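# Fit the camshaft into the engine case, gears timed

## Task

Push the camshaft's shaft fully into the open bearing on the front of the engine case, which sits free on the table. The camshaft's large gear must mesh with the small crank gear with the timing correct: as the gears turn, the small gear's marked tooth has to land in one of the two marked gaps on the large gear. The engine case must end up still standing upright.

## Robot and tools

Robot: two arms, left_arm and right_arm, each ending in a two-finger gripper. The fingers point along the gripper's +z axis and close along its y axis. end_effector_position is the spot between the finger pads, just under 1 cm behind the tips.

Frames: the scene frame has its origin at table-top height, midway between the nominal arm bases. +z is up, +x reaches out over the table, and left_arm sits on the +y side. Arm names do not match image sides. Calibrated bases: left_arm at (+0.046, +0.288, +0.043) m, quat_wxyz (+1.000, 0, 0, -0.031); right_arm at (-0.031, -0.322, +0.003) m, quat_wxyz (+1.000, 0, 0, +0.011). Reported hand poses, velocities and targets are in the scene frame and can be off by a few cm, more at long reach. Offsets, however, run along each Hand target's own axes.

Row layout, shared by execute_actions and move: a single list of 14 numbers, each in [-1, 1]. Numbers 1-7 are left_arm: dx, dy, dz, rx, ry, rz, opening. Numbers 8-14 are the same for right_arm. Always send all 14, even if one arm stays put. dx..rz are an offset, not a pose: they count from that arm's Hand target as it was when the action or move began, along that Hand target's axes. Scale: 1.0 = 0.6 m for dx, dy, dz, and 1.0 = 180 degrees for rx, ry, rz, which together form one rotation vector. Six zeros re-request the current Hand target. Opening is absolute, not an offset: +1 fully open (about 87 mm between pads), +0.5 about 69 mm, 0 about 43 mm, -0.5 about 18 mm, -1 closed. A 0 opening is a real command, so to leave a gripper unchanged, resend its present value.

execute_actions(actions, cameras): actions is a list of actions. Each action is a table of up to 15 rows, each row one 1/30 s step. A short table repeats its final row to fill 15 steps. Every row in an action counts from the action's start pose, and each new action starts again from the current Hand target, so repeating an offset moves the arm further. An empty list returns the state plus all camera images. cameras picks views by name; ["all"] for every camera, [] for none.

move(target, speed, blend, opening_speed, blocking, cameras): drives each gripper in a straight line toward an offset from its Hand target. target is one 14-number row or a list of up to 15 rows. Every row counts from the same starting Hand targets, not from the previous row. speed is m/s, 0.002 to 2.9, default 0.25; rotation is capped at twice that in rad/s. blend (m) rounds corners between listed targets; 0 stops at each one. opening_speed (0.2 or more, per second on the -1..+1 scale) ramps the fingers. blocking=false returns after about 0.5 s while motion continues. The whole move is capped at 10 s. Paths do not avoid obstacles or the other arm. Faster motion strays more and hits harder, and aiming past a contact presses harder. Steer around an arm's own base, not past it. The result adds a move: line giving the ending (done, off_target, moving, held, fault) and any limits (paced = the pose was clipped; held = steps were withheld).

wait(seconds 0-10, cameras): lets time pass while each arm holds its command. stop(cameras): brakes a running move, which needs some distance. zoom_image(camera, region [x0,y0,x1,y1] in pixels, at most 504x504): enlarges part of the latest image from cam_high, cam_low, cam_left_wrist or cam_right_wrist. finished_scene(scene): ends the current scene for good. Only call it once the camshaft is seated, timed and stable, and the case is upright.

Result lines: end_effector_position (m) and end_effector_quat_wxyz in the scene frame. Hand target is your last commanded pose after clipping. The next offsets start from it, and the gripper often stops short of it. Tool commands shows current opening commands. grip_measured is finger position on the command scale, accurate to about 1 mm. Joint positions are listed with the gripper last, on 0 (closed) to 1 (open). Joint torques count positive toward larger joint values, include the arm's own weight, and joints 1-3 wrap at ±28 N m. Joint velocities within noise means the arm is at rest. MOTOR HOT appears from 75 °C. At 90 °C an OVER-TEMPERATURE FAULT folds that arm away for the rest of the scene.

Behaviour: each step, orientation is clipped to within 40 degrees of the measured one. Friction and gravity can leave the gripper low, short or tilted. Small moves may fail or drift sideways, so check the pose after each move and correct it. A blocked arm keeps pushing; to stop, command its target back behind the gripper. To grip, command about 0.04 below the grip_measured value at first contact. Pads give about 20 N each.

Cameras: cam_high and cam_low are fixed on a stand behind the arms; cam_left_wrist and cam_right_wrist ride on the hands. All are 896x504. Wrist views may lag while the arm moves.

Avoid: dropping or releasing a moving part; letting anything leave the table; knocking the case over; hard strikes on fixed or heavy objects; any contact between the two arms or grippers, including one gripper closing on the other's fingers; strain on wrist-camera cables; holding stretched or straining poses that heat motors. Brief external nudges to loose parts can happen.

Each tool is called after "Emit:" by a JSON object that holds its "op" and its "data".

## Session

Emit:
{"op": "execute_actions", "data": {"actions": []}}

Scene clock: 0.00 s.
left_arm: end_effector_position=(+0.4146, +0.2552, +0.0852) grip_measured=+1.000 end_effector_quat_wxyz=(+0.550, +0.036, +0.834, -0.004) | right_arm: end_effector_position=(+0.3355, -0.3137, +0.0255) grip_measured=+1.000 end_effector_quat_wxyz=(+0.515, -0.026, +0.857, -0.017)
Joint positions: left_arm=[-0.057 1.499 0.356 0.737 -0.064 0.008 1] | right_arm=[0.03 1.546 0.383 0.674 0.048 -0.038 1]
Joint velocities: within noise
Joint torques (N m): no reading
Motor temperatures (°C): left_arm=[23 28 29 31 24 23 23] | right_arm=[23 28 33 33 23 24 23]
Heat: left arm: 31 °C; right arm: 33 °C.
Hand target: left_arm +0.4145, +0.2552, +0.0850; +0.548, +0.036, +0.836, -0.004 | right_arm +0.3428, -0.3134, +0.0361; +0.531, -0.025, +0.847, -0.017
Tool commands: left_gripper/opening=+1.0 right_gripper/opening=+1.0

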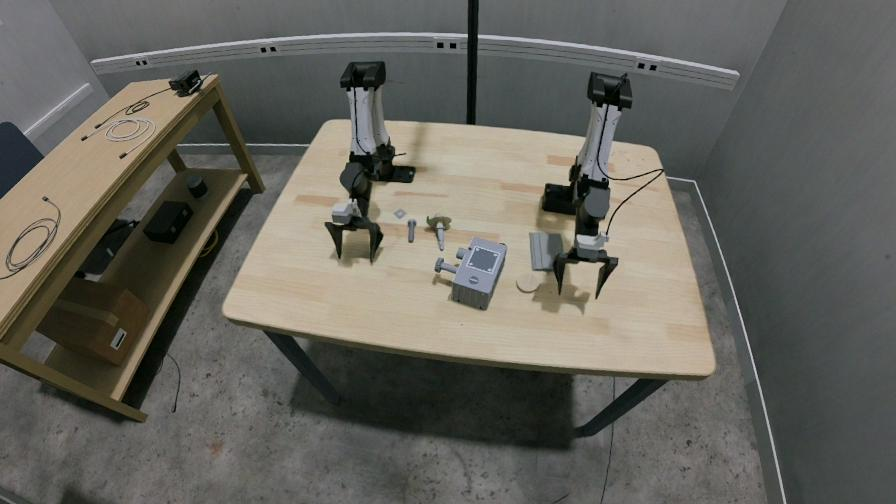

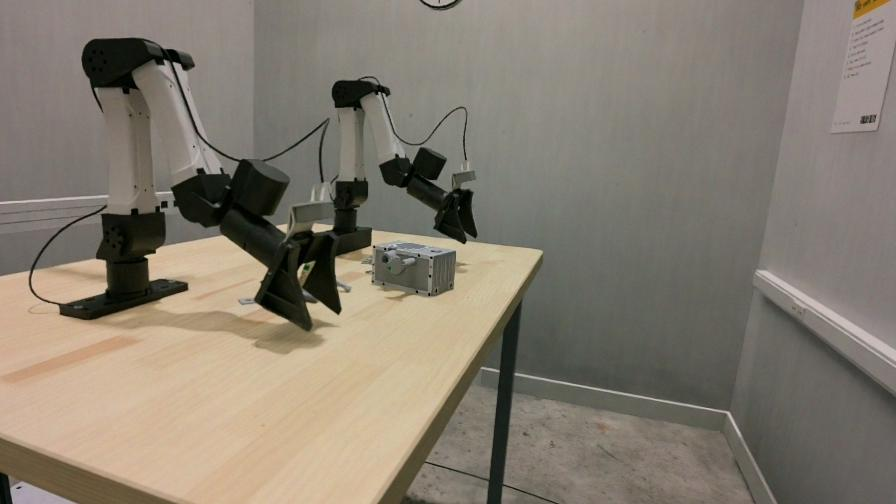

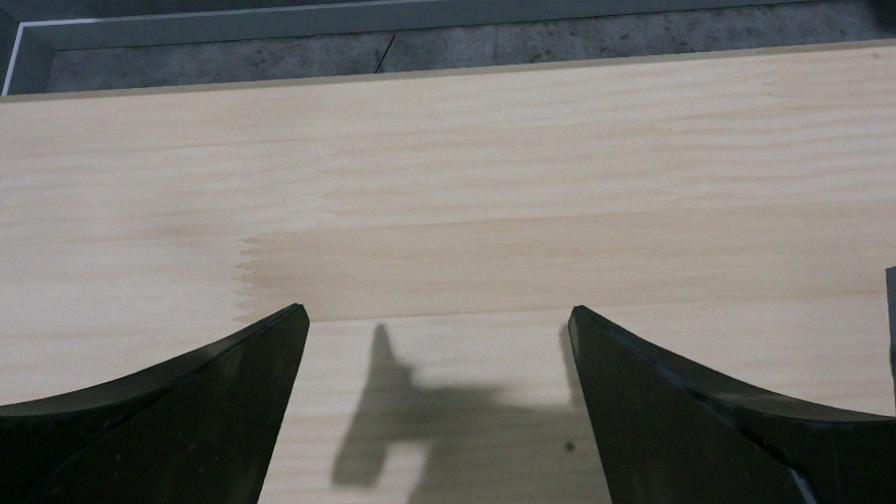

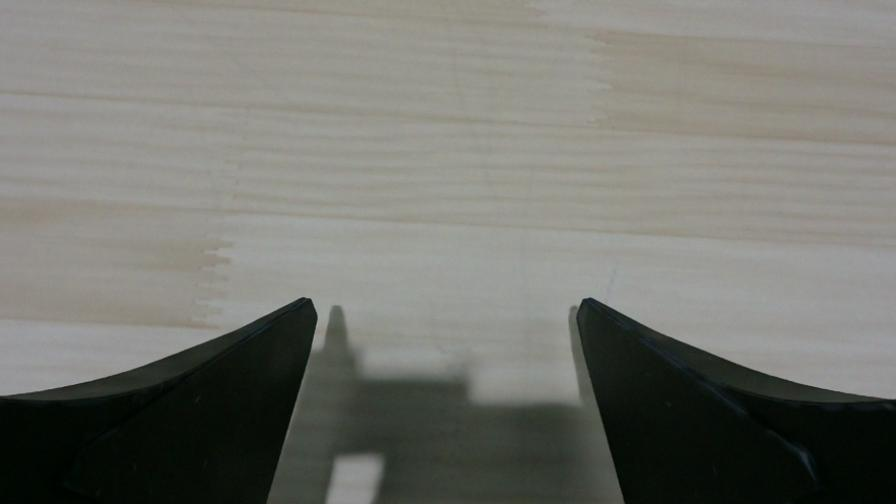

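Emit:
{"op": "zoom_image", "data": {"camera": "cam_high", "region": [380, 190, 560, 320]}}

Emit:
{"op": "zoom_image", "data": {"camera": "cam_low", "region": [220, 190, 480, 340]}}

Scaled by 2.800 from the camera's 896x504 image, which has a finer 1280x720 frame.

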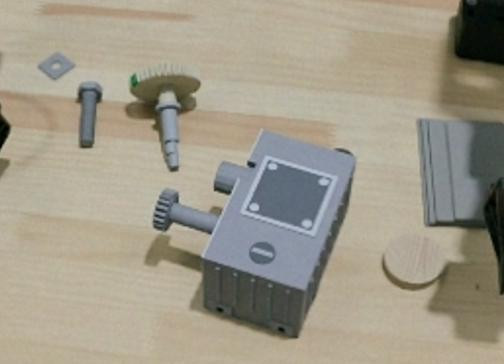

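Scaled by 1.938 from the camera's 896x504 image, which has a finer 1280x720 frame.

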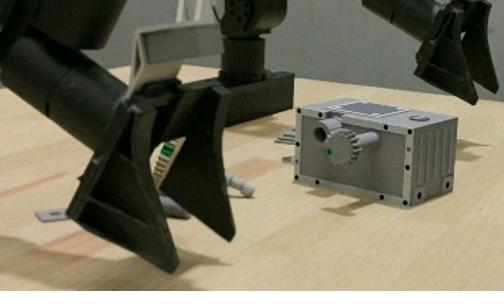

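Emit:
{"op": "move", "data": {"target": [0,0,0,0,0,0,1,-0.141,0.258,-0.163,0,0,0,1], "cameras": ["cam_right_wrist"]}}

Scene clock: 53.57 s.
left_arm: end_effector_position=(+0.4146, +0.2552, +0.0852) grip_measured=+1.000 end_effector_quat_wxyz=(+0.550, +0.036, +0.834, -0.004) | right_arm: end_effector_position=(+0.2815, -0.1583, +0.1315) grip_measured=+1.000 end_effector_quat_wxyz=(+0.518, -0.038, +0.854, -0.023)
Joint positions: left_arm=[-0.057 1.499 0.356 0.737 -0.064 0.008 1] | right_arm=[0.74 1.272 0.726 -0.078 0.658 0.326 1]
Joint torques (N m): left_arm=[0.14 -4.37 6.24 1.65 0.13 -0.1] | right_arm=[0.1 -2.76 11.28 1.98 0.44 0.14]
Motor temperatures (°C): left_arm=[23 31 31 35 23 23 23] | right_arm=[23 29 36 40 23 24 23]
Heat: left arm: 35 °C; right arm: 40 °C.
Hand target: left_arm +0.4145, +0.2552, +0.0850; +0.548, +0.036, +0.836, -0.004 | right_arm +0.2879, -0.1535, +0.1463; +0.531, -0.025, +0.847, -0.017
Off the commanded pose: left_arm 0.000 m, 0 deg | right_arm 0.017 m, 2 deg.
move: off_target (right_arm)
camera_calibration:
cam_right_wrist: T_world_to_cam=[[0.0668414, -0.997017, 0.0385972, -0.177973], [-0.974268, -0.0735641, -0.213052, 0.309764], [0.215255, -0.0233633, -0.976278, 0.209363], [0, 0, 0, 1]] pos_world=[0.268622, -0.149763, 0.277261]
Images, in order (width x height): cam_right_wrist 896x504.

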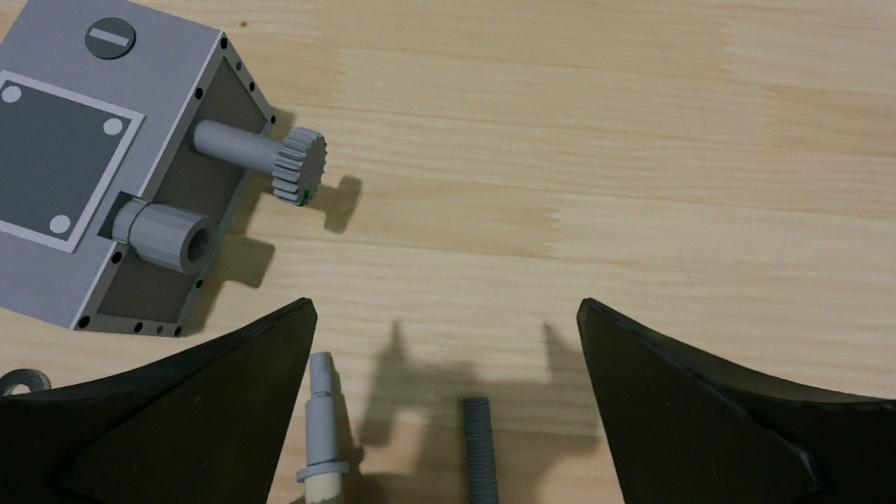

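Emit:
{"op": "move", "data": {"target": [0,0,0,0,0,0,1,0.017,0.051,-0.157,0,0,0,1], "cameras": ["cam_right_wrist"]}}

Scene clock: 61.73 s.
left_arm: end_effector_position=(+0.4146, +0.2552, +0.0852) grip_measured=+1.000 end_effector_quat_wxyz=(+0.550, +0.036, +0.834, -0.004) | right_arm: end_effector_position=(+0.1953, -0.1283, +0.1641) grip_measured=+1.000 end_effector_quat_wxyz=(+0.521, -0.036, +0.852, -0.024)
Joint positions: left_arm=[-0.057 1.499 0.356 0.737 -0.064 0.008 1] | right_arm=[1.129 1.182 0.857 -0.576 0.951 0.711 1]
Joint torques (N m): left_arm=[0.2 -4.63 5.98 1.67 0.1 -0.12] | right_arm=[0.31 -1.87 10.82 1.5 0.64 0.11]
Heat: left arm: 35 °C; right arm: 40 °C.
Hand target: left_arm +0.4145, +0.2552, +0.0850; +0.548, +0.036, +0.836, -0.004 | right_arm +0.1980, -0.1234, +0.1764; +0.531, -0.025, +0.847, -0.017
Off the commanded pose: left_arm 0.000 m, 0 deg | right_arm 0.014 m, 2 deg.
move: off_target (right_arm)
camera_calibration:
cam_right_wrist: T_world_to_cam=[[0.0623843, -0.997257, 0.0398248, -0.142885], [-0.973018, -0.0696522, -0.219966, 0.236333], [0.222136, -0.0250279, -0.974694, 0.258624], [0, 0, 0, 1]] pos_world=[0.181421, -0.119559, 0.309755]
Images, in order (width x height): cam_right_wrist 896x504.

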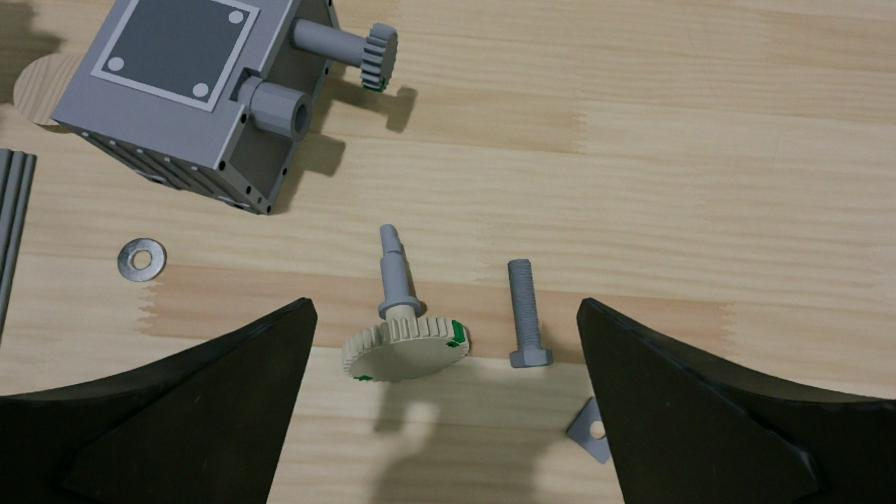

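Emit:
{"op": "zoom_image", "data": {"camera": "cam_right_wrist", "region": [320, 210, 580, 400]}}

Emit:
{"op": "zoom_image", "data": {"camera": "cam_right_wrist", "region": [40, 0, 420, 230]}}

Scaled by 1.938 from the camera's 896x504 image, which has a finer 1280x720 frame.

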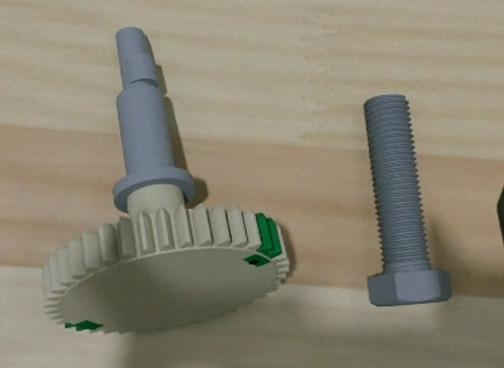

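Scaled by 1.326 from the camera's 896x504 image, which has a finer 1280x720 frame.

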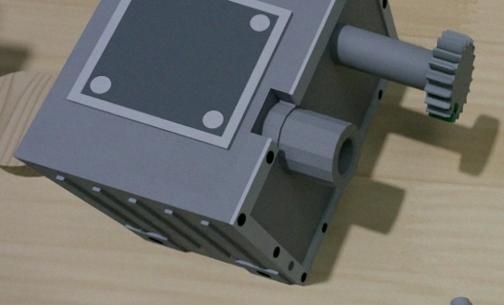

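Emit:
{"op": "move", "data": {"target": [0,0,0,0,0,0,1,0.0155,-0.0932,0.1939,-0.3328,-0.2156,-0.0148,1], "cameras": ["cam_right_wrist"]}}

Scene clock: 212.00 s.
left_arm: end_effector_position=(+0.4146, +0.2552, +0.0852) grip_measured=+1.000 end_effector_quat_wxyz=(+0.550, +0.036, +0.834, -0.004) | right_arm: end_effector_position=(+0.2940, -0.1792, +0.1056) grip_measured=+1.000 end_effector_quat_wxyz=(+0.610, -0.321, +0.621, +0.373)
Joint positions: left_arm=[-0.057 1.499 0.356 0.737 -0.064 0.008 1] | right_arm=[-0.061 1.769 0.324 1.492 -1.065 0.112 1]
Joint torques (N m): left_arm=[0.12 -4.75 6.16 1.64 0.11 -0.05] | right_arm=[-0.69 -3.56 6.19 2.68 -0.07 0.11]
Motor temperatures (°C): left_arm=[22 31 32 37 23 23 23] | right_arm=[23 27 48 38 24 24 23]
Heat: left arm: 37 °C; right arm: 48 °C.
Hand target: left_arm +0.4145, +0.2552, +0.0850; +0.548, +0.036, +0.836, -0.004 | right_arm +0.2999, -0.1800, +0.1205; +0.687, -0.304, +0.527, +0.397
Off the commanded pose: left_arm 0.000 m, 0 deg | right_arm 0.016 m, 14 deg.
joint sent to its limit (right arm) — joint 4 (wrist pitch), upper limit. The joint targets are off in orientation, not in position.
move: off_target (right_arm)
camera_calibration:
cam_right_wrist: T_world_to_cam=[[0.87324, -0.478259, -0.0933843, -0.328817], [-0.413901, -0.626835, -0.660124, 0.0981632], [0.257174, 0.615098, -0.74533, 0.25856], [0, 0, 0, 1]] pos_world=[0.261271, -0.254768, 0.226806]
Images, in order (width x height): cam_right_wrist 896x504.

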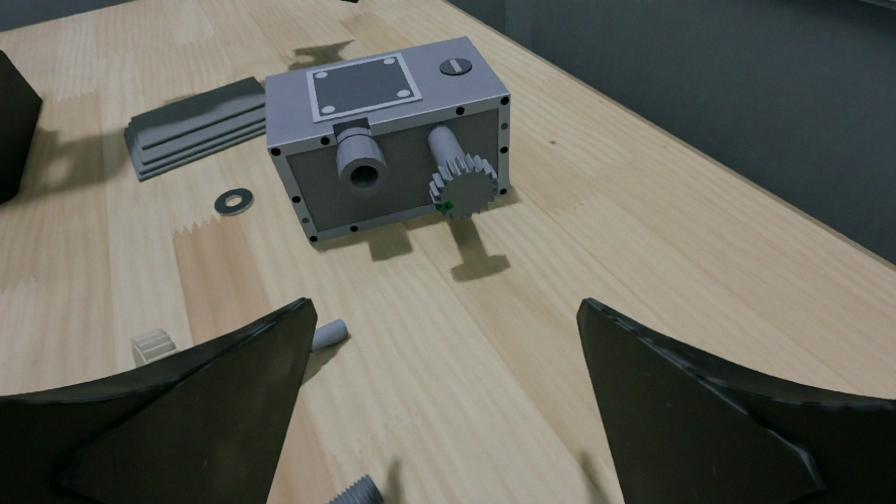

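Emit:
{"op": "zoom_image", "data": {"camera": "cam_right_wrist", "region": [260, 80, 520, 240]}}

Emit:
{"op": "zoom_image", "data": {"camera": "cam_right_wrist", "region": [400, 130, 520, 230]}}

Scaled by 1.938 from the camera's 896x504 image, which has a finer 1280x720 frame.

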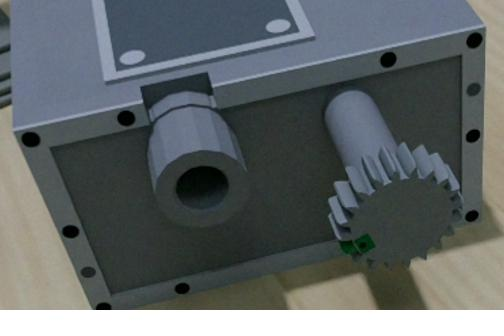

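Scaled by 4.200 from the camera's 896x504 image, which has a finer 1280x720 frame.

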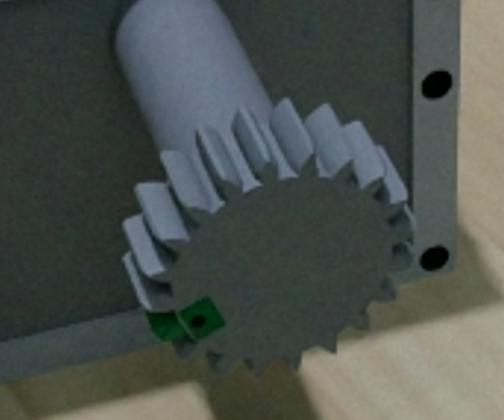

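Emit:
{"op": "move", "data": {"target": [[-0.183,0.007,-0.08,0,0,0,1,0,0,0,0,0,0,1],[-0.0035,-0.4583,-0.3418,0.3775,0.233,0.2001,1,0,0,0,0,0,0,1]], "blend": 0.05, "cameras": ["cam_left_wrist","cam_right_wrist","cam_high"]}}

Scene clock: 275.10 s.
left_arm: end_effector_position=(+0.2118, -0.0069, +0.1570) grip_measured=+1.000 end_effector_quat_wxyz=(+0.106, +0.553, +0.778, -0.278) | right_arm: end_effector_position=(+0.2939, -0.1791, +0.1056) grip_measured=+1.000 end_effector_quat_wxyz=(+0.610, -0.321, +0.621, +0.373)
Joint positions: left_arm=[-0.782 1.619 1.258 -0.842 0.492 0.298 1] | right_arm=[-0.061 1.769 0.324 1.492 -1.066 0.112 1]
Joint torques (N m): left_arm=[-0.23 -5.39 9.1 0.67 0.6 0.08] | right_arm=[-0.69 -3.58 6.19 2.68 -0.07 0.11]
Motor temperatures (°C): left_arm=[22 31 33 37 23 23 23] | right_arm=[23 27 41 45 23 24 23]
Heat: left arm: 37 °C; right arm: 45 °C.
Hand target: left_arm +0.2099, -0.0099, +0.1598; +0.101, +0.559, +0.772, -0.283 | right_arm +0.3000, -0.1800, +0.1205; +0.687, -0.304, +0.527, +0.397
Off the commanded pose: left_arm 0.004 m, 1 deg | right_arm 0.016 m, 14 deg.
joint sent to its limit (right arm) — joint 4 (wrist pitch), upper limit. The joint targets are off in orientation, not in position.
move: off_target (right_arm)
camera_calibration:
cam_left_wrist: T_world_to_cam=[[-0.91587, -0.240499, 0.321469, 0.136377], [-0.133166, 0.93737, 0.321877, 0.00692034], [-0.378747, 0.251989, -0.890535, 0.361007], [0, 0, 0, 1]] pos_world=[0.262555, -0.0646581, 0.275421]
cam_right_wrist: T_world_to_cam=[[0.87358, -0.477644, -0.0933513, -0.32867], [-0.413438, -0.627134, -0.66013, 0.0979265], [0.256763, 0.615271, -0.745328, 0.258737], [0, 0, 0, 1]] pos_world=[0.261172, -0.254767, 0.226806]
Images, in order (width x height): cam_high 896x504, cam_left_wrist 896x504, cam_right_wrist 896x504.

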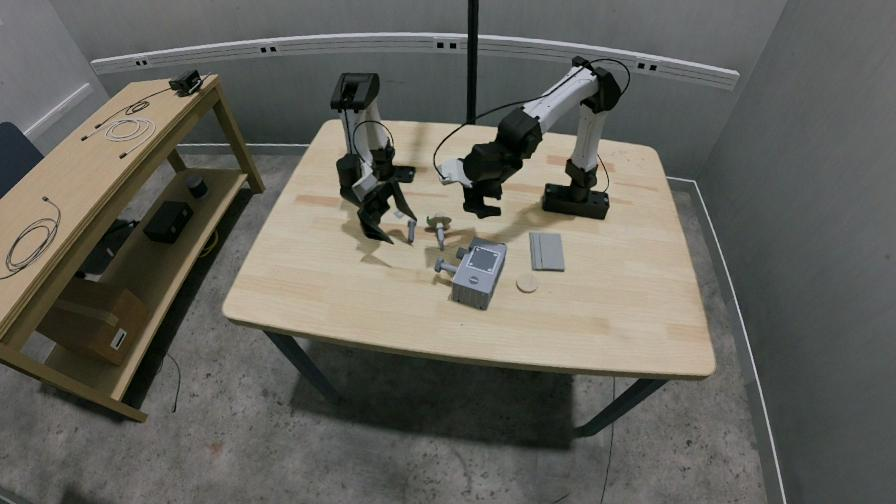

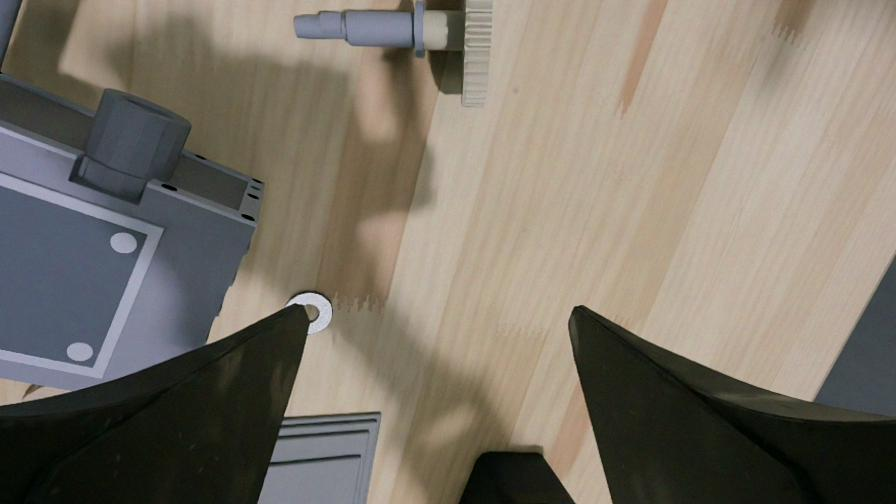

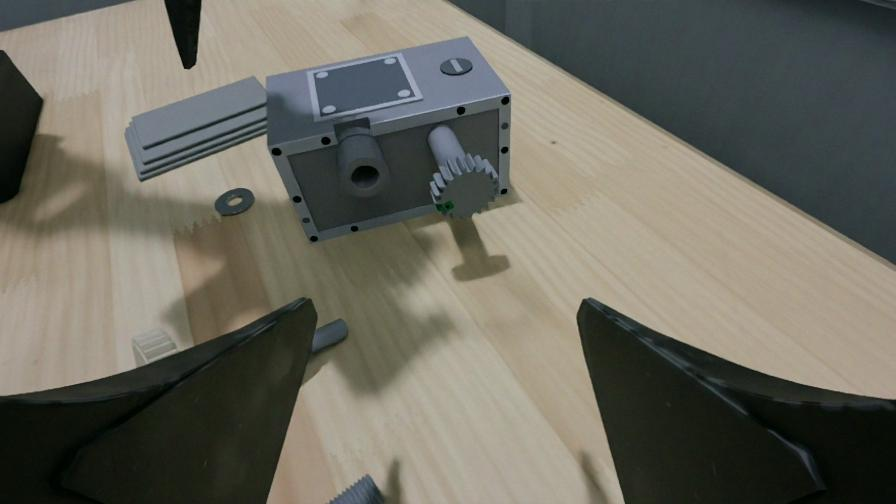

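Emit:
{"op": "move", "data": {"target": [-0.029,-0.029,0.1427,0,0,0,1,0,0,0,0,0,0,1], "cameras": ["cam_left_wrist","cam_right_wrist"]}}

Scene clock: 295.53 s.
left_arm: end_effector_position=(+0.1852, -0.0761, +0.1094) grip_measured=+1.000 end_effector_quat_wxyz=(+0.101, +0.564, +0.766, -0.292) | right_arm: end_effector_position=(+0.2939, -0.1791, +0.1056) grip_measured=+1.000 end_effector_quat_wxyz=(+0.610, -0.321, +0.621, +0.373)
Joint positions: left_arm=[-0.957 1.794 1.248 -0.578 0.459 0.144 1] | right_arm=[-0.061 1.769 0.324 1.492 -1.066 0.112 1]
Joint torques (N m): left_arm=[-0.25 -7.13 6.13 1.08 0.21 -0.2] | right_arm=[-0.7 -3.58 6.2 2.68 -0.07 0.11]
Heat: left arm: 35 °C; right arm: 46 °C.
Hand target: left_arm +0.1862, -0.0747, +0.1036; +0.101, +0.559, +0.772, -0.283 | right_arm +0.3000, -0.1800, +0.1205; +0.687, -0.304, +0.527, +0.397
Off the commanded pose: left_arm 0.006 m, 1 deg | right_arm 0.016 m, 14 deg.
joint sent to its limit (right arm) — joint 4 (wrist pitch), upper limit. The joint targets are off in orientation, not in position.
move: off_target (right_arm)
camera_calibration:
cam_left_wrist: T_world_to_cam=[[-0.919159, -0.200451, 0.339066, 0.112463], [-0.0946552, 0.948006, 0.303852, 0.0791116], [-0.382344, 0.247194, -0.890342, 0.326309], [0, 0, 0, 1]] pos_world=[0.235622, -0.133116, 0.228356]
cam_right_wrist: T_world_to_cam=[[0.87358, -0.477644, -0.0933513, -0.32867], [-0.413438, -0.627134, -0.66013, 0.0979265], [0.256763, 0.615271, -0.745328, 0.258737], [0, 0, 0, 1]] pos_world=[0.261172, -0.254767, 0.226806]
Images, in order (width x height): cam_left_wrist 896x504, cam_right_wrist 896x504.

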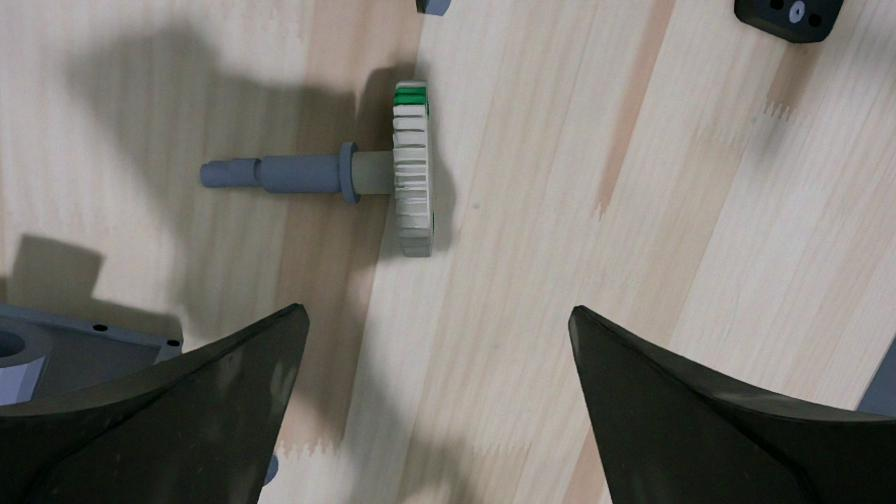

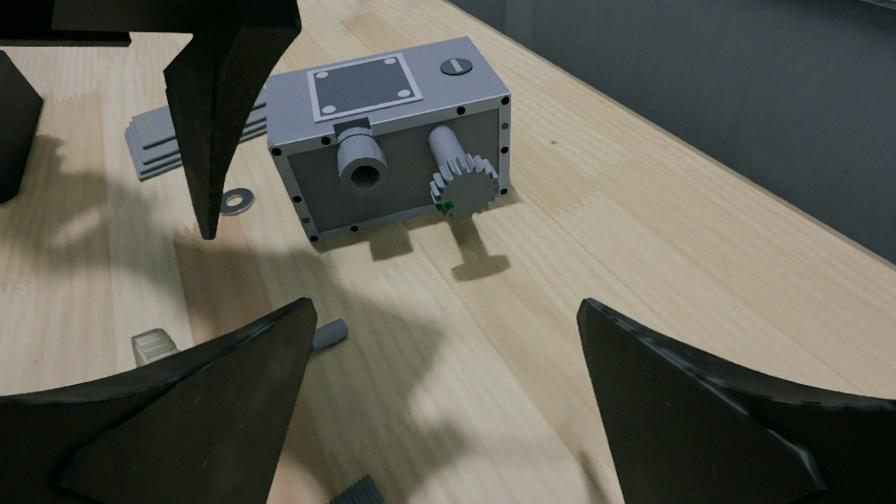

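Emit:
{"op": "move", "data": {"target": [0.025,0.026,0.073,0,0,0,1,0,0,0,0,0,0,1], "speed": 0.12, "cameras": ["cam_left_wrist","cam_right_wrist"]}}

Scene clock: 320.90 s.
left_arm: end_effector_position=(+0.1897, -0.0847, +0.0624) grip_measured=+1.000 end_effector_quat_wxyz=(+0.103, +0.562, +0.767, -0.292) | right_arm: end_effector_position=(+0.2939, -0.1791, +0.1056) grip_measured=+1.000 end_effector_quat_wxyz=(+0.610, -0.321, +0.621, +0.373)
Joint positions: left_arm=[-0.96 1.893 1.174 -0.399 0.455 0.136 1] | right_arm=[-0.061 1.769 0.324 1.492 -1.066 0.112 1]
Joint torques (N m): left_arm=[-0.69 -7.19 5.94 1.01 0.26 -0.17] | right_arm=[-0.7 -3.58 6.2 2.68 -0.07 0.11]
Heat: left arm: 35 °C; right arm: 47 °C.
Hand target: left_arm +0.1882, -0.0834, +0.0555; +0.101, +0.559, +0.772, -0.283 | right_arm +0.3000, -0.1800, +0.1205; +0.687, -0.304, +0.527, +0.397
Off the commanded pose: left_arm 0.007 m, 1 deg | right_arm 0.016 m, 14 deg.
joint sent to its limit (right arm) — joint 4 (wrist pitch), upper limit. The joint targets are off in orientation, not in position.
move: off_target (right_arm)
camera_calibration:
cam_left_wrist: T_world_to_cam=[[-0.91867, -0.204966, 0.33769, 0.130432], [-0.100545, 0.948026, 0.301891, 0.103242], [-0.382016, 0.243385, -0.891531, 0.288003], [0, 0, 0, 1]] pos_world=[0.240226, -0.141238, 0.18155]
cam_right_wrist: T_world_to_cam=[[0.87358, -0.477644, -0.0933513, -0.32867], [-0.413438, -0.627134, -0.66013, 0.0979265], [0.256763, 0.615271, -0.745328, 0.258737], [0, 0, 0, 1]] pos_world=[0.261172, -0.254767, 0.226806]
Images, in order (width x height): cam_left_wrist 896x504, cam_right_wrist 896x504.

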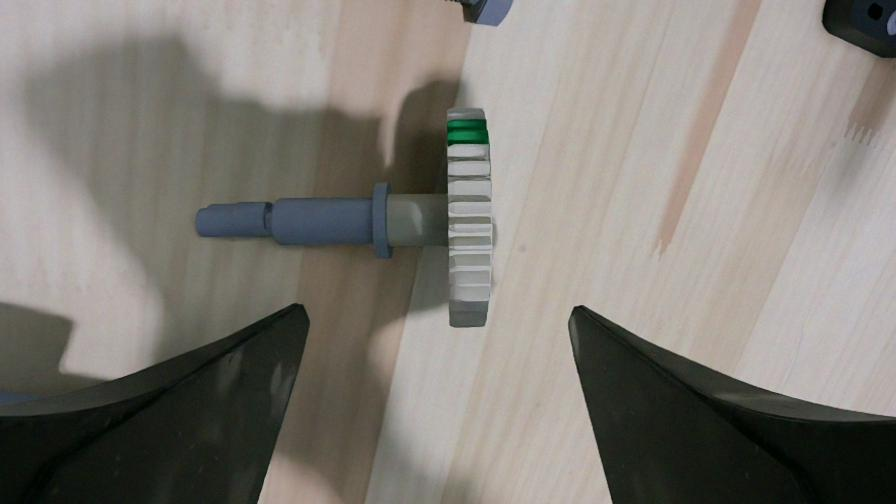

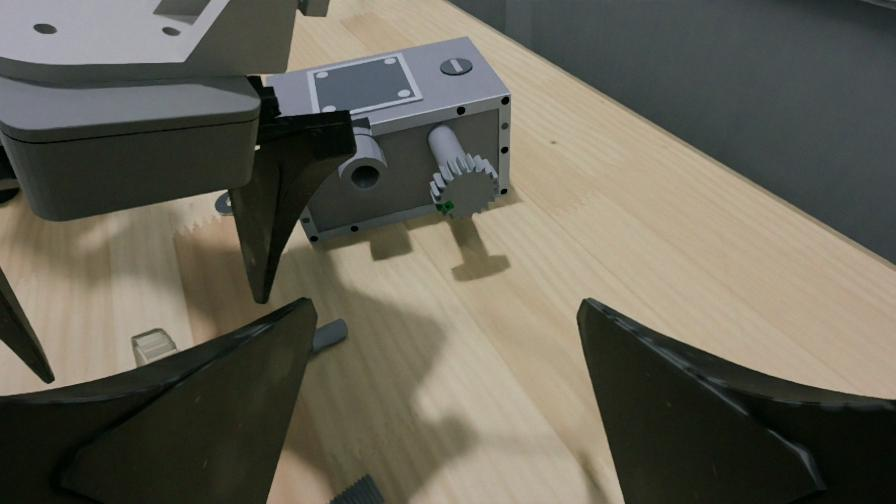

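Emit:
{"op": "move", "data": {"target": [-0.0125,-0.0142,0.0117,0,0,0,1,0,0,0,0,0,0,1], "speed": 0.06, "cameras": ["cam_left_wrist"]}}

Scene clock: 343.97 s.
left_arm: end_effector_position=(+0.1776, -0.0886, +0.0565) grip_measured=+1.000 end_effector_quat_wxyz=(+0.092, +0.562, +0.770, -0.288) | right_arm: end_effector_position=(+0.2939, -0.1791, +0.1056) grip_measured=+1.000 end_effector_quat_wxyz=(+0.610, -0.321, +0.621, +0.373)
Joint positions: left_arm=[-0.994 1.909 1.174 -0.395 0.442 0.105 1] | right_arm=[-0.061 1.769 0.324 1.492 -1.066 0.112 1]
Joint torques (N m): left_arm=[-0.47 -7.15 8.35 1.04 0.19 -0.19] | right_arm=[-0.69 -3.58 6.19 2.68 -0.08 0.11]
Motor temperatures (°C): left_arm=[22 39 33 34 23 22 23] | right_arm=[23 27 40 47 23 24 23]
Heat: left arm: 39 °C; right arm: 47 °C.
Hand target: left_arm +0.1817, -0.0951, +0.0560; +0.100, +0.559, +0.772, -0.283 | right_arm +0.3000, -0.1800, +0.1205; +0.687, -0.304, +0.527, +0.397
Off the commanded pose: left_arm 0.008 m, 1 deg | right_arm 0.016 m, 14 deg.
joint sent to its limit (right arm) — joint 4 (wrist pitch), upper limit. The joint targets are off in orientation, not in position.
move: off_target (right_arm)
camera_calibration:
cam_left_wrist: T_world_to_cam=[[-0.914992, -0.208845, 0.345216, 0.118998], [-0.0933495, 0.941974, 0.322444, 0.104537], [-0.392526, 0.262808, -0.881394, 0.282144], [0, 0, 0, 1]] pos_world=[0.22939, -0.147768, 0.173893]
Images, in order (width x height): cam_left_wrist 896x504.

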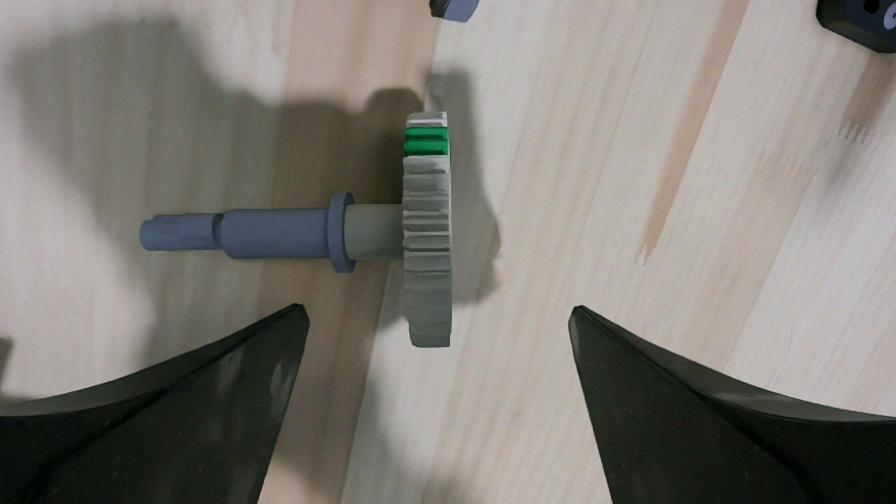

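Emit:
{"op": "move", "data": {"target": [-0.016,0.004,-0.002,0,0,0,1,0,0,0,0,0,0,1], "speed": 0.06, "cameras": ["cam_left_wrist"]}}

Scene clock: 358.47 s.
left_arm: end_effector_position=(+0.1849, -0.1016, +0.0636) grip_measured=+1.000 end_effector_quat_wxyz=(+0.104, +0.563, +0.766, -0.294) | right_arm: end_effector_position=(+0.2939, -0.1791, +0.1056) grip_measured=+1.000 end_effector_quat_wxyz=(+0.610, -0.321, +0.621, +0.373)
Joint positions: left_arm=[-0.994 1.928 1.224 -0.397 0.442 0.104 1] | right_arm=[-0.061 1.769 0.324 1.492 -1.066 0.112 1]
Joint torques (N m): left_arm=[0.06 -7.2 8.58 0.86 0.29 -0.13] | right_arm=[-0.7 -3.56 6.2 2.68 -0.07 0.11]
Heat: left arm: 38 °C; right arm: 48 °C.
Hand target: left_arm +0.1875, -0.1017, +0.0608; +0.100, +0.559, +0.772, -0.284 | right_arm +0.3000, -0.1800, +0.1205; +0.687, -0.304, +0.527, +0.397
Off the commanded pose: left_arm 0.004 m, 2 deg | right_arm 0.016 m, 14 deg.
joint sent to its limit (right arm) — joint 4 (wrist pitch), upper limit. The joint targets are off in orientation, not in position.
move: off_target (right_arm)
camera_calibration:
cam_left_wrist: T_world_to_cam=[[-0.91956, -0.20093, 0.337692, 0.122708], [-0.0981646, 0.949596, 0.29771, 0.118378], [-0.38049, 0.240613, -0.892935, 0.290868], [0, 0, 0, 1]] pos_world=[0.23513, -0.157743, 0.183046]
Images, in order (width x height): cam_left_wrist 896x504.

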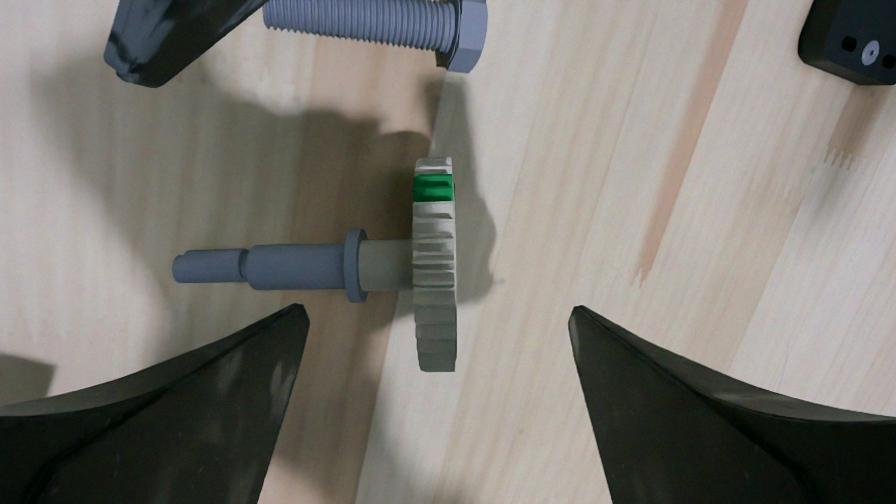

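Emit:
{"op": "move", "data": {"target": [0,0.003,0,0,0,0,-0.6,0,0,0,0,0,0,1], "opening_speed": 0.6, "cameras": ["cam_left_wrist"]}}

Scene clock: 370.07 s.
left_arm: end_effector_position=(+0.1845, -0.1008, +0.0619) grip_measured=-0.600 end_effector_quat_wxyz=(+0.102, +0.562, +0.767, -0.292) | right_arm: end_effector_position=(+0.2939, -0.1791, +0.1056) grip_measured=+1.000 end_effector_quat_wxyz=(+0.610, -0.321, +0.621, +0.373)
Joint positions: left_arm=[-0.994 1.932 1.224 -0.399 0.442 0.104 0.2] | right_arm=[-0.061 1.769 0.324 1.492 -1.066 0.112 1]
Joint torques (N m): left_arm=[0.38 -7.25 8.81 0.79 0.26 -0.11] | right_arm=[-0.7 -3.58 6.19 2.68 -0.07 0.11]
Heat: left arm: 39 °C; right arm: 48 °C.
Hand target: left_arm +0.1892, -0.1013, +0.0602; +0.100, +0.559, +0.772, -0.284 | right_arm +0.3000, -0.1800, +0.1205; +0.687, -0.304, +0.527, +0.397
Off the commanded pose: left_arm 0.005 m, 1 deg | right_arm 0.016 m, 14 deg.
joint sent to its limit (right arm) — joint 4 (wrist pitch), upper limit. The joint targets are off in orientation, not in position.
move: off_target (right_arm)
camera_calibration:
cam_left_wrist: T_world_to_cam=[[-0.918534, -0.202805, 0.339361, 0.122532], [-0.0973182, 0.947974, 0.303109, 0.117479], [-0.383177, 0.24539, -0.890483, 0.289784], [0, 0, 0, 1]] pos_world=[0.235021, -0.157627, 0.180856]
Images, in order (width x height): cam_left_wrist 896x504.

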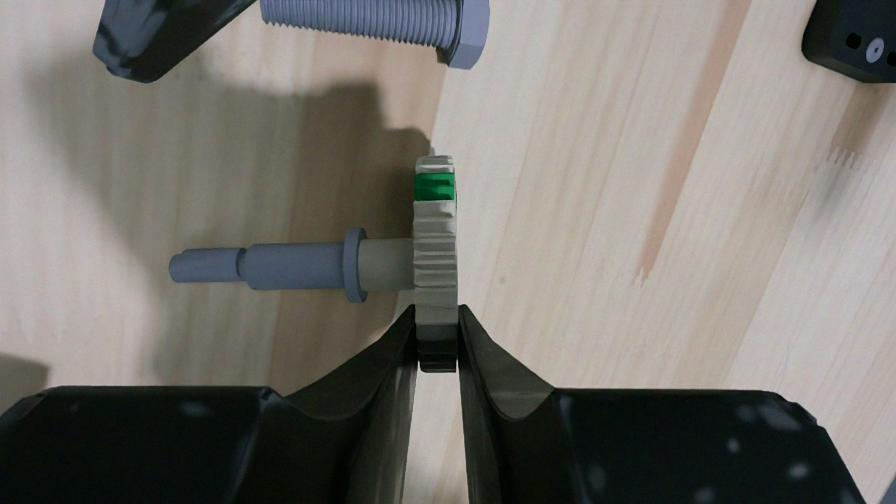

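Emit:
{"op": "move", "data": {"target": [[0,0,0,0,0,0,-0.75,0,0,0,0,0,0,1],[-0.079,-0.054,-0.136,0,0,0,-0.75,0,0,0,0,0,0,1]], "opening_speed": 0.6, "speed": 0.12, "cameras": ["cam_left_wrist","cam_right_wrist"]}}

Scene clock: 383.73 s.
left_arm: end_effector_position=(+0.1840, -0.0986, +0.1439) grip_measured=-0.622 end_effector_quat_wxyz=(+0.080, +0.561, +0.775, -0.281) | right_arm: end_effector_position=(+0.2939, -0.1791, +0.1056) grip_measured=+1.000 end_effector_quat_wxyz=(+0.610, -0.321, +0.621, +0.373)
Joint positions: left_arm=[-0.994 1.87 1.497 -0.784 0.438 0.104 0.189] | right_arm=[-0.061 1.769 0.324 1.492 -1.066 0.112 1]
Joint torques (N m): left_arm=[0.43 -10.22 9.54 0.89 0.3 -0.07] | right_arm=[-0.69 -3.58 6.2 2.68 -0.08 0.11]
Heat: left arm: 41 °C; right arm: 49 °C.
Hand target: left_arm +0.1894, -0.1016, +0.1600; +0.101, +0.559, +0.772, -0.283 | right_arm +0.3000, -0.1800, +0.1205; +0.687, -0.304, +0.527, +0.397
Off the commanded pose: left_arm 0.017 m, 2 deg | right_arm 0.016 m, 14 deg.
joint sent to its limit (right arm) — joint 4 (wrist pitch), upper limit. The joint targets are off in orientation, not in position.
move: off_target (left_arm, right_arm)
camera_calibration:
cam_left_wrist: T_world_to_cam=[[-0.910695, -0.220556, 0.349269, 0.0901539], [-0.092068, 0.932635, 0.348878, 0.0813443], [-0.402688, 0.285565, -0.869652, 0.3667], [0, 0, 0, 1]] pos_world=[0.237258, -0.160697, 0.259035]
cam_right_wrist: T_world_to_cam=[[0.87358, -0.477644, -0.0933513, -0.32867], [-0.413438, -0.627134, -0.66013, 0.0979265], [0.256763, 0.615271, -0.745328, 0.258737], [0, 0, 0, 1]] pos_world=[0.261172, -0.254767, 0.226806]
Images, in order (width x height): cam_left_wrist 896x504, cam_right_wrist 896x504.

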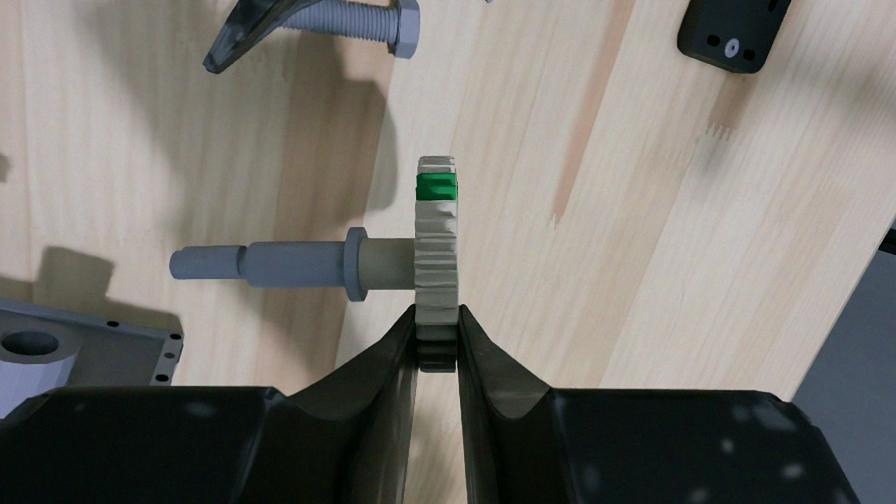

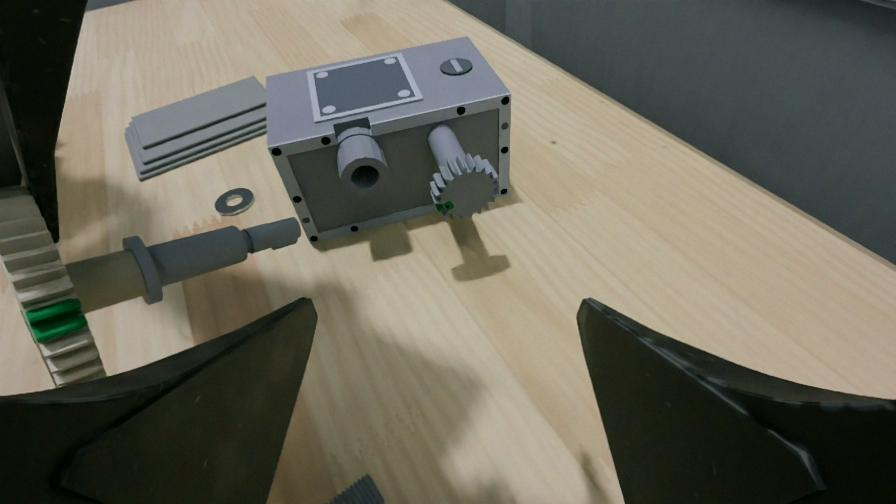

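Emit:
{"op": "move", "data": {"target": [0,0,0,0,0,0,-0.75,-0.1533,-0.0057,-0.314,0.3328,0.2156,0.0148,1], "cameras": ["cam_high"]}}

Scene clock: 428.93 s.
left_arm: end_effector_position=(+0.1840, -0.0985, +0.1439) grip_measured=-0.622 end_effector_quat_wxyz=(+0.080, +0.561, +0.775, -0.280) | right_arm: end_effector_position=(+0.1980, -0.3546, +0.1445) grip_measured=+1.000 end_effector_quat_wxyz=(+0.517, -0.024, +0.856, -0.001)
Joint positions: left_arm=[-0.994 1.87 1.497 -0.785 0.438 0.104 0.189] | right_arm=[-0.377 0.503 0.487 -0.5 -0.336 -0.215 1]
Joint torques (N m): left_arm=[0.4 -10.21 9.47 0.88 0.29 -0.1] | right_arm=[-0.76 0.57 11.08 2.17 0.11 -0.09]
Motor temperatures (°C): left_arm=[22 51 40 31 23 22 24] | right_arm=[23 27 40 49 23 24 23]
Heat: left arm: 51 °C; right arm: 49 °C.
Hand target: left_arm +0.1894, -0.1016, +0.1600; +0.101, +0.559, +0.772, -0.283 | right_arm +0.2000, -0.3600, +0.1604; +0.531, -0.025, +0.847, -0.017
Off the commanded pose: left_arm 0.017 m, 2 deg | right_arm 0.017 m, 3 deg.
move: off_target (left_arm, right_arm)
Images, in order (width x height): cam_high 896x504.

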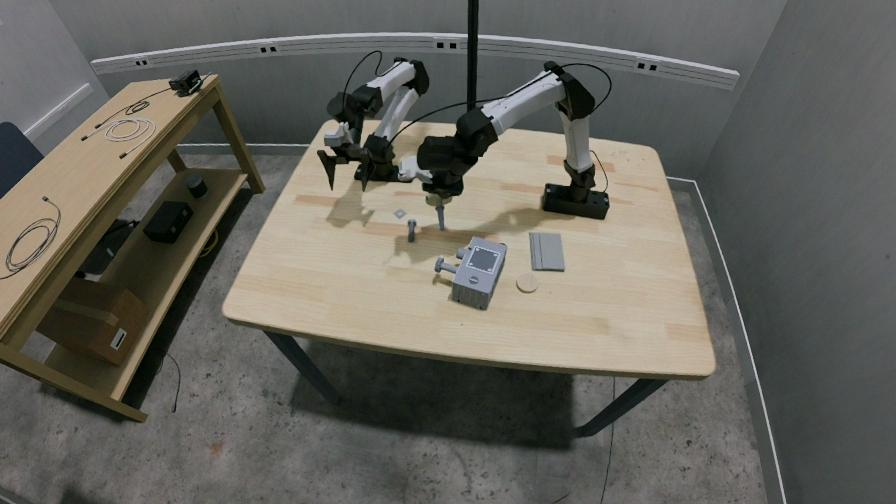

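Emit:
{"op": "move", "data": {"target": [[-0.113,-0.033,0.058,0,0,0,-0.75,0,0,0,0,0,0,1],[-0.1328,0.1332,0.1153,-0.1688,0.1144,-0.3244,-0.75,0,0,0,0,0,0,1]], "blend": 0.03, "speed": 0.2, "cameras": ["cam_high","cam_left_wrist","cam_low"]}}

Scene clock: 453.97 s.
left_arm: end_effector_position=(+0.2732, -0.1838, +0.1148) grip_measured=-0.622 end_effector_quat_wxyz=(+0.029, +0.098, +0.988, -0.116) | right_arm: end_effector_position=(+0.1978, -0.3546, +0.1444) grip_measured=+1.000 end_effector_quat_wxyz=(+0.516, -0.024, +0.856, -0.001)
Joint positions: left_arm=[-0.97 2.706 2.841 -1.484 0.091 -0.845 0.189] | right_arm=[-0.377 0.503 0.487 -0.5 -0.336 -0.215 1]
Joint torques (N m): left_arm=[0.68 -11.63 8.66 0.66 0.03 -0.15] | right_arm=[-0.76 0.54 11.07 2.18 0.11 -0.09]
Motor temperatures (°C): left_arm=[22 54 41 31 23 22 24] | right_arm=[23 26 46 46 23 24 23]
Heat: left arm: 54 °C; right arm: 46 °C.
Hand target: left_arm +0.2800, -0.1869, +0.1150; -0.044, +0.114, +0.993, +0.005 | right_arm +0.2000, -0.3600, +0.1604; +0.531, -0.025, +0.847, -0.017
Off the commanded pose: left_arm 0.008 m, 16 deg | right_arm 0.017 m, 3 deg.
elbow stopped short (left arm): the move would have taken joint 3 (elbow) straighter than the controller allows.
move: off_target (left_arm, right_arm)
camera_calibration:
cam_left_wrist: T_world_to_cam=[[-0.192209, -0.955159, 0.225228, -0.154357], [-0.661813, 0.295627, 0.688918, 0.178702], [-0.72461, -0.0166421, -0.688959, 0.413302], [0, 0, 0, 1]] pos_world=[0.388081, -0.193386, 0.196402]
Images, in order (width x height): cam_high 896x504, cam_low 896x504, cam_left_wrist 896x504.

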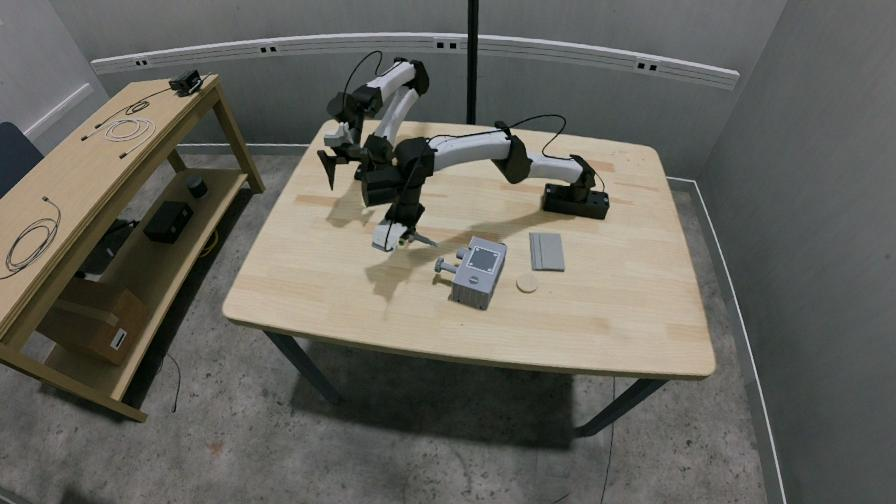

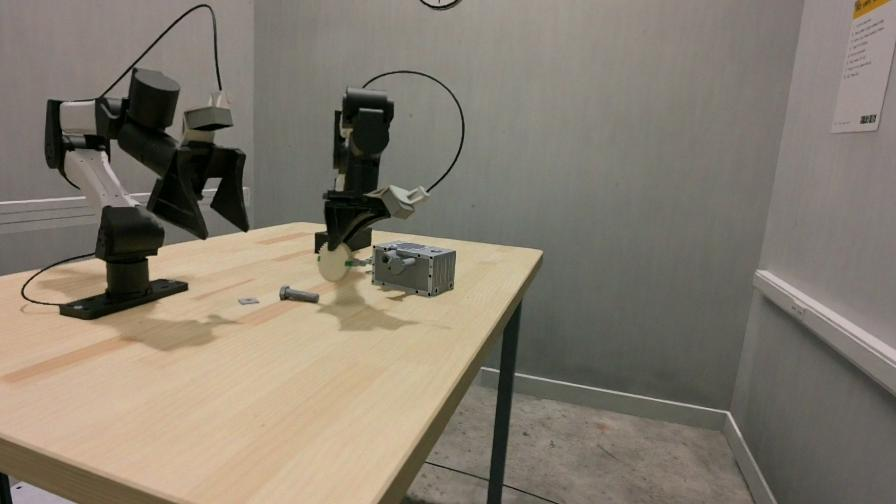

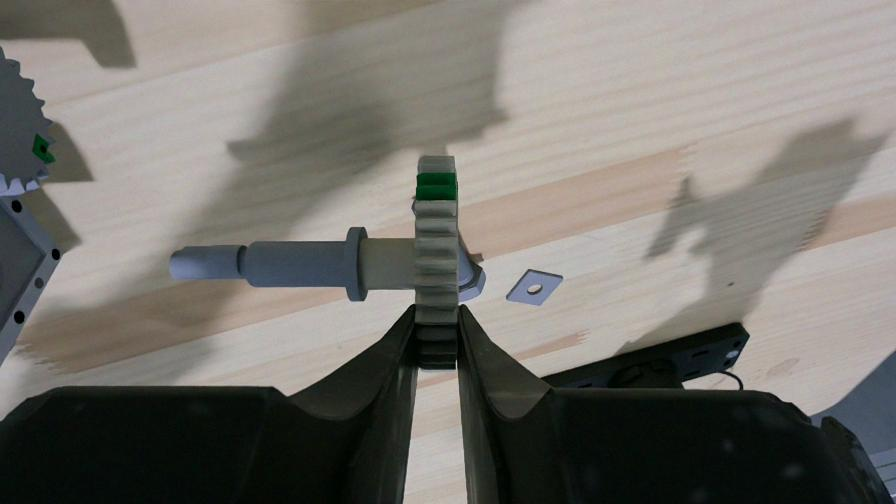

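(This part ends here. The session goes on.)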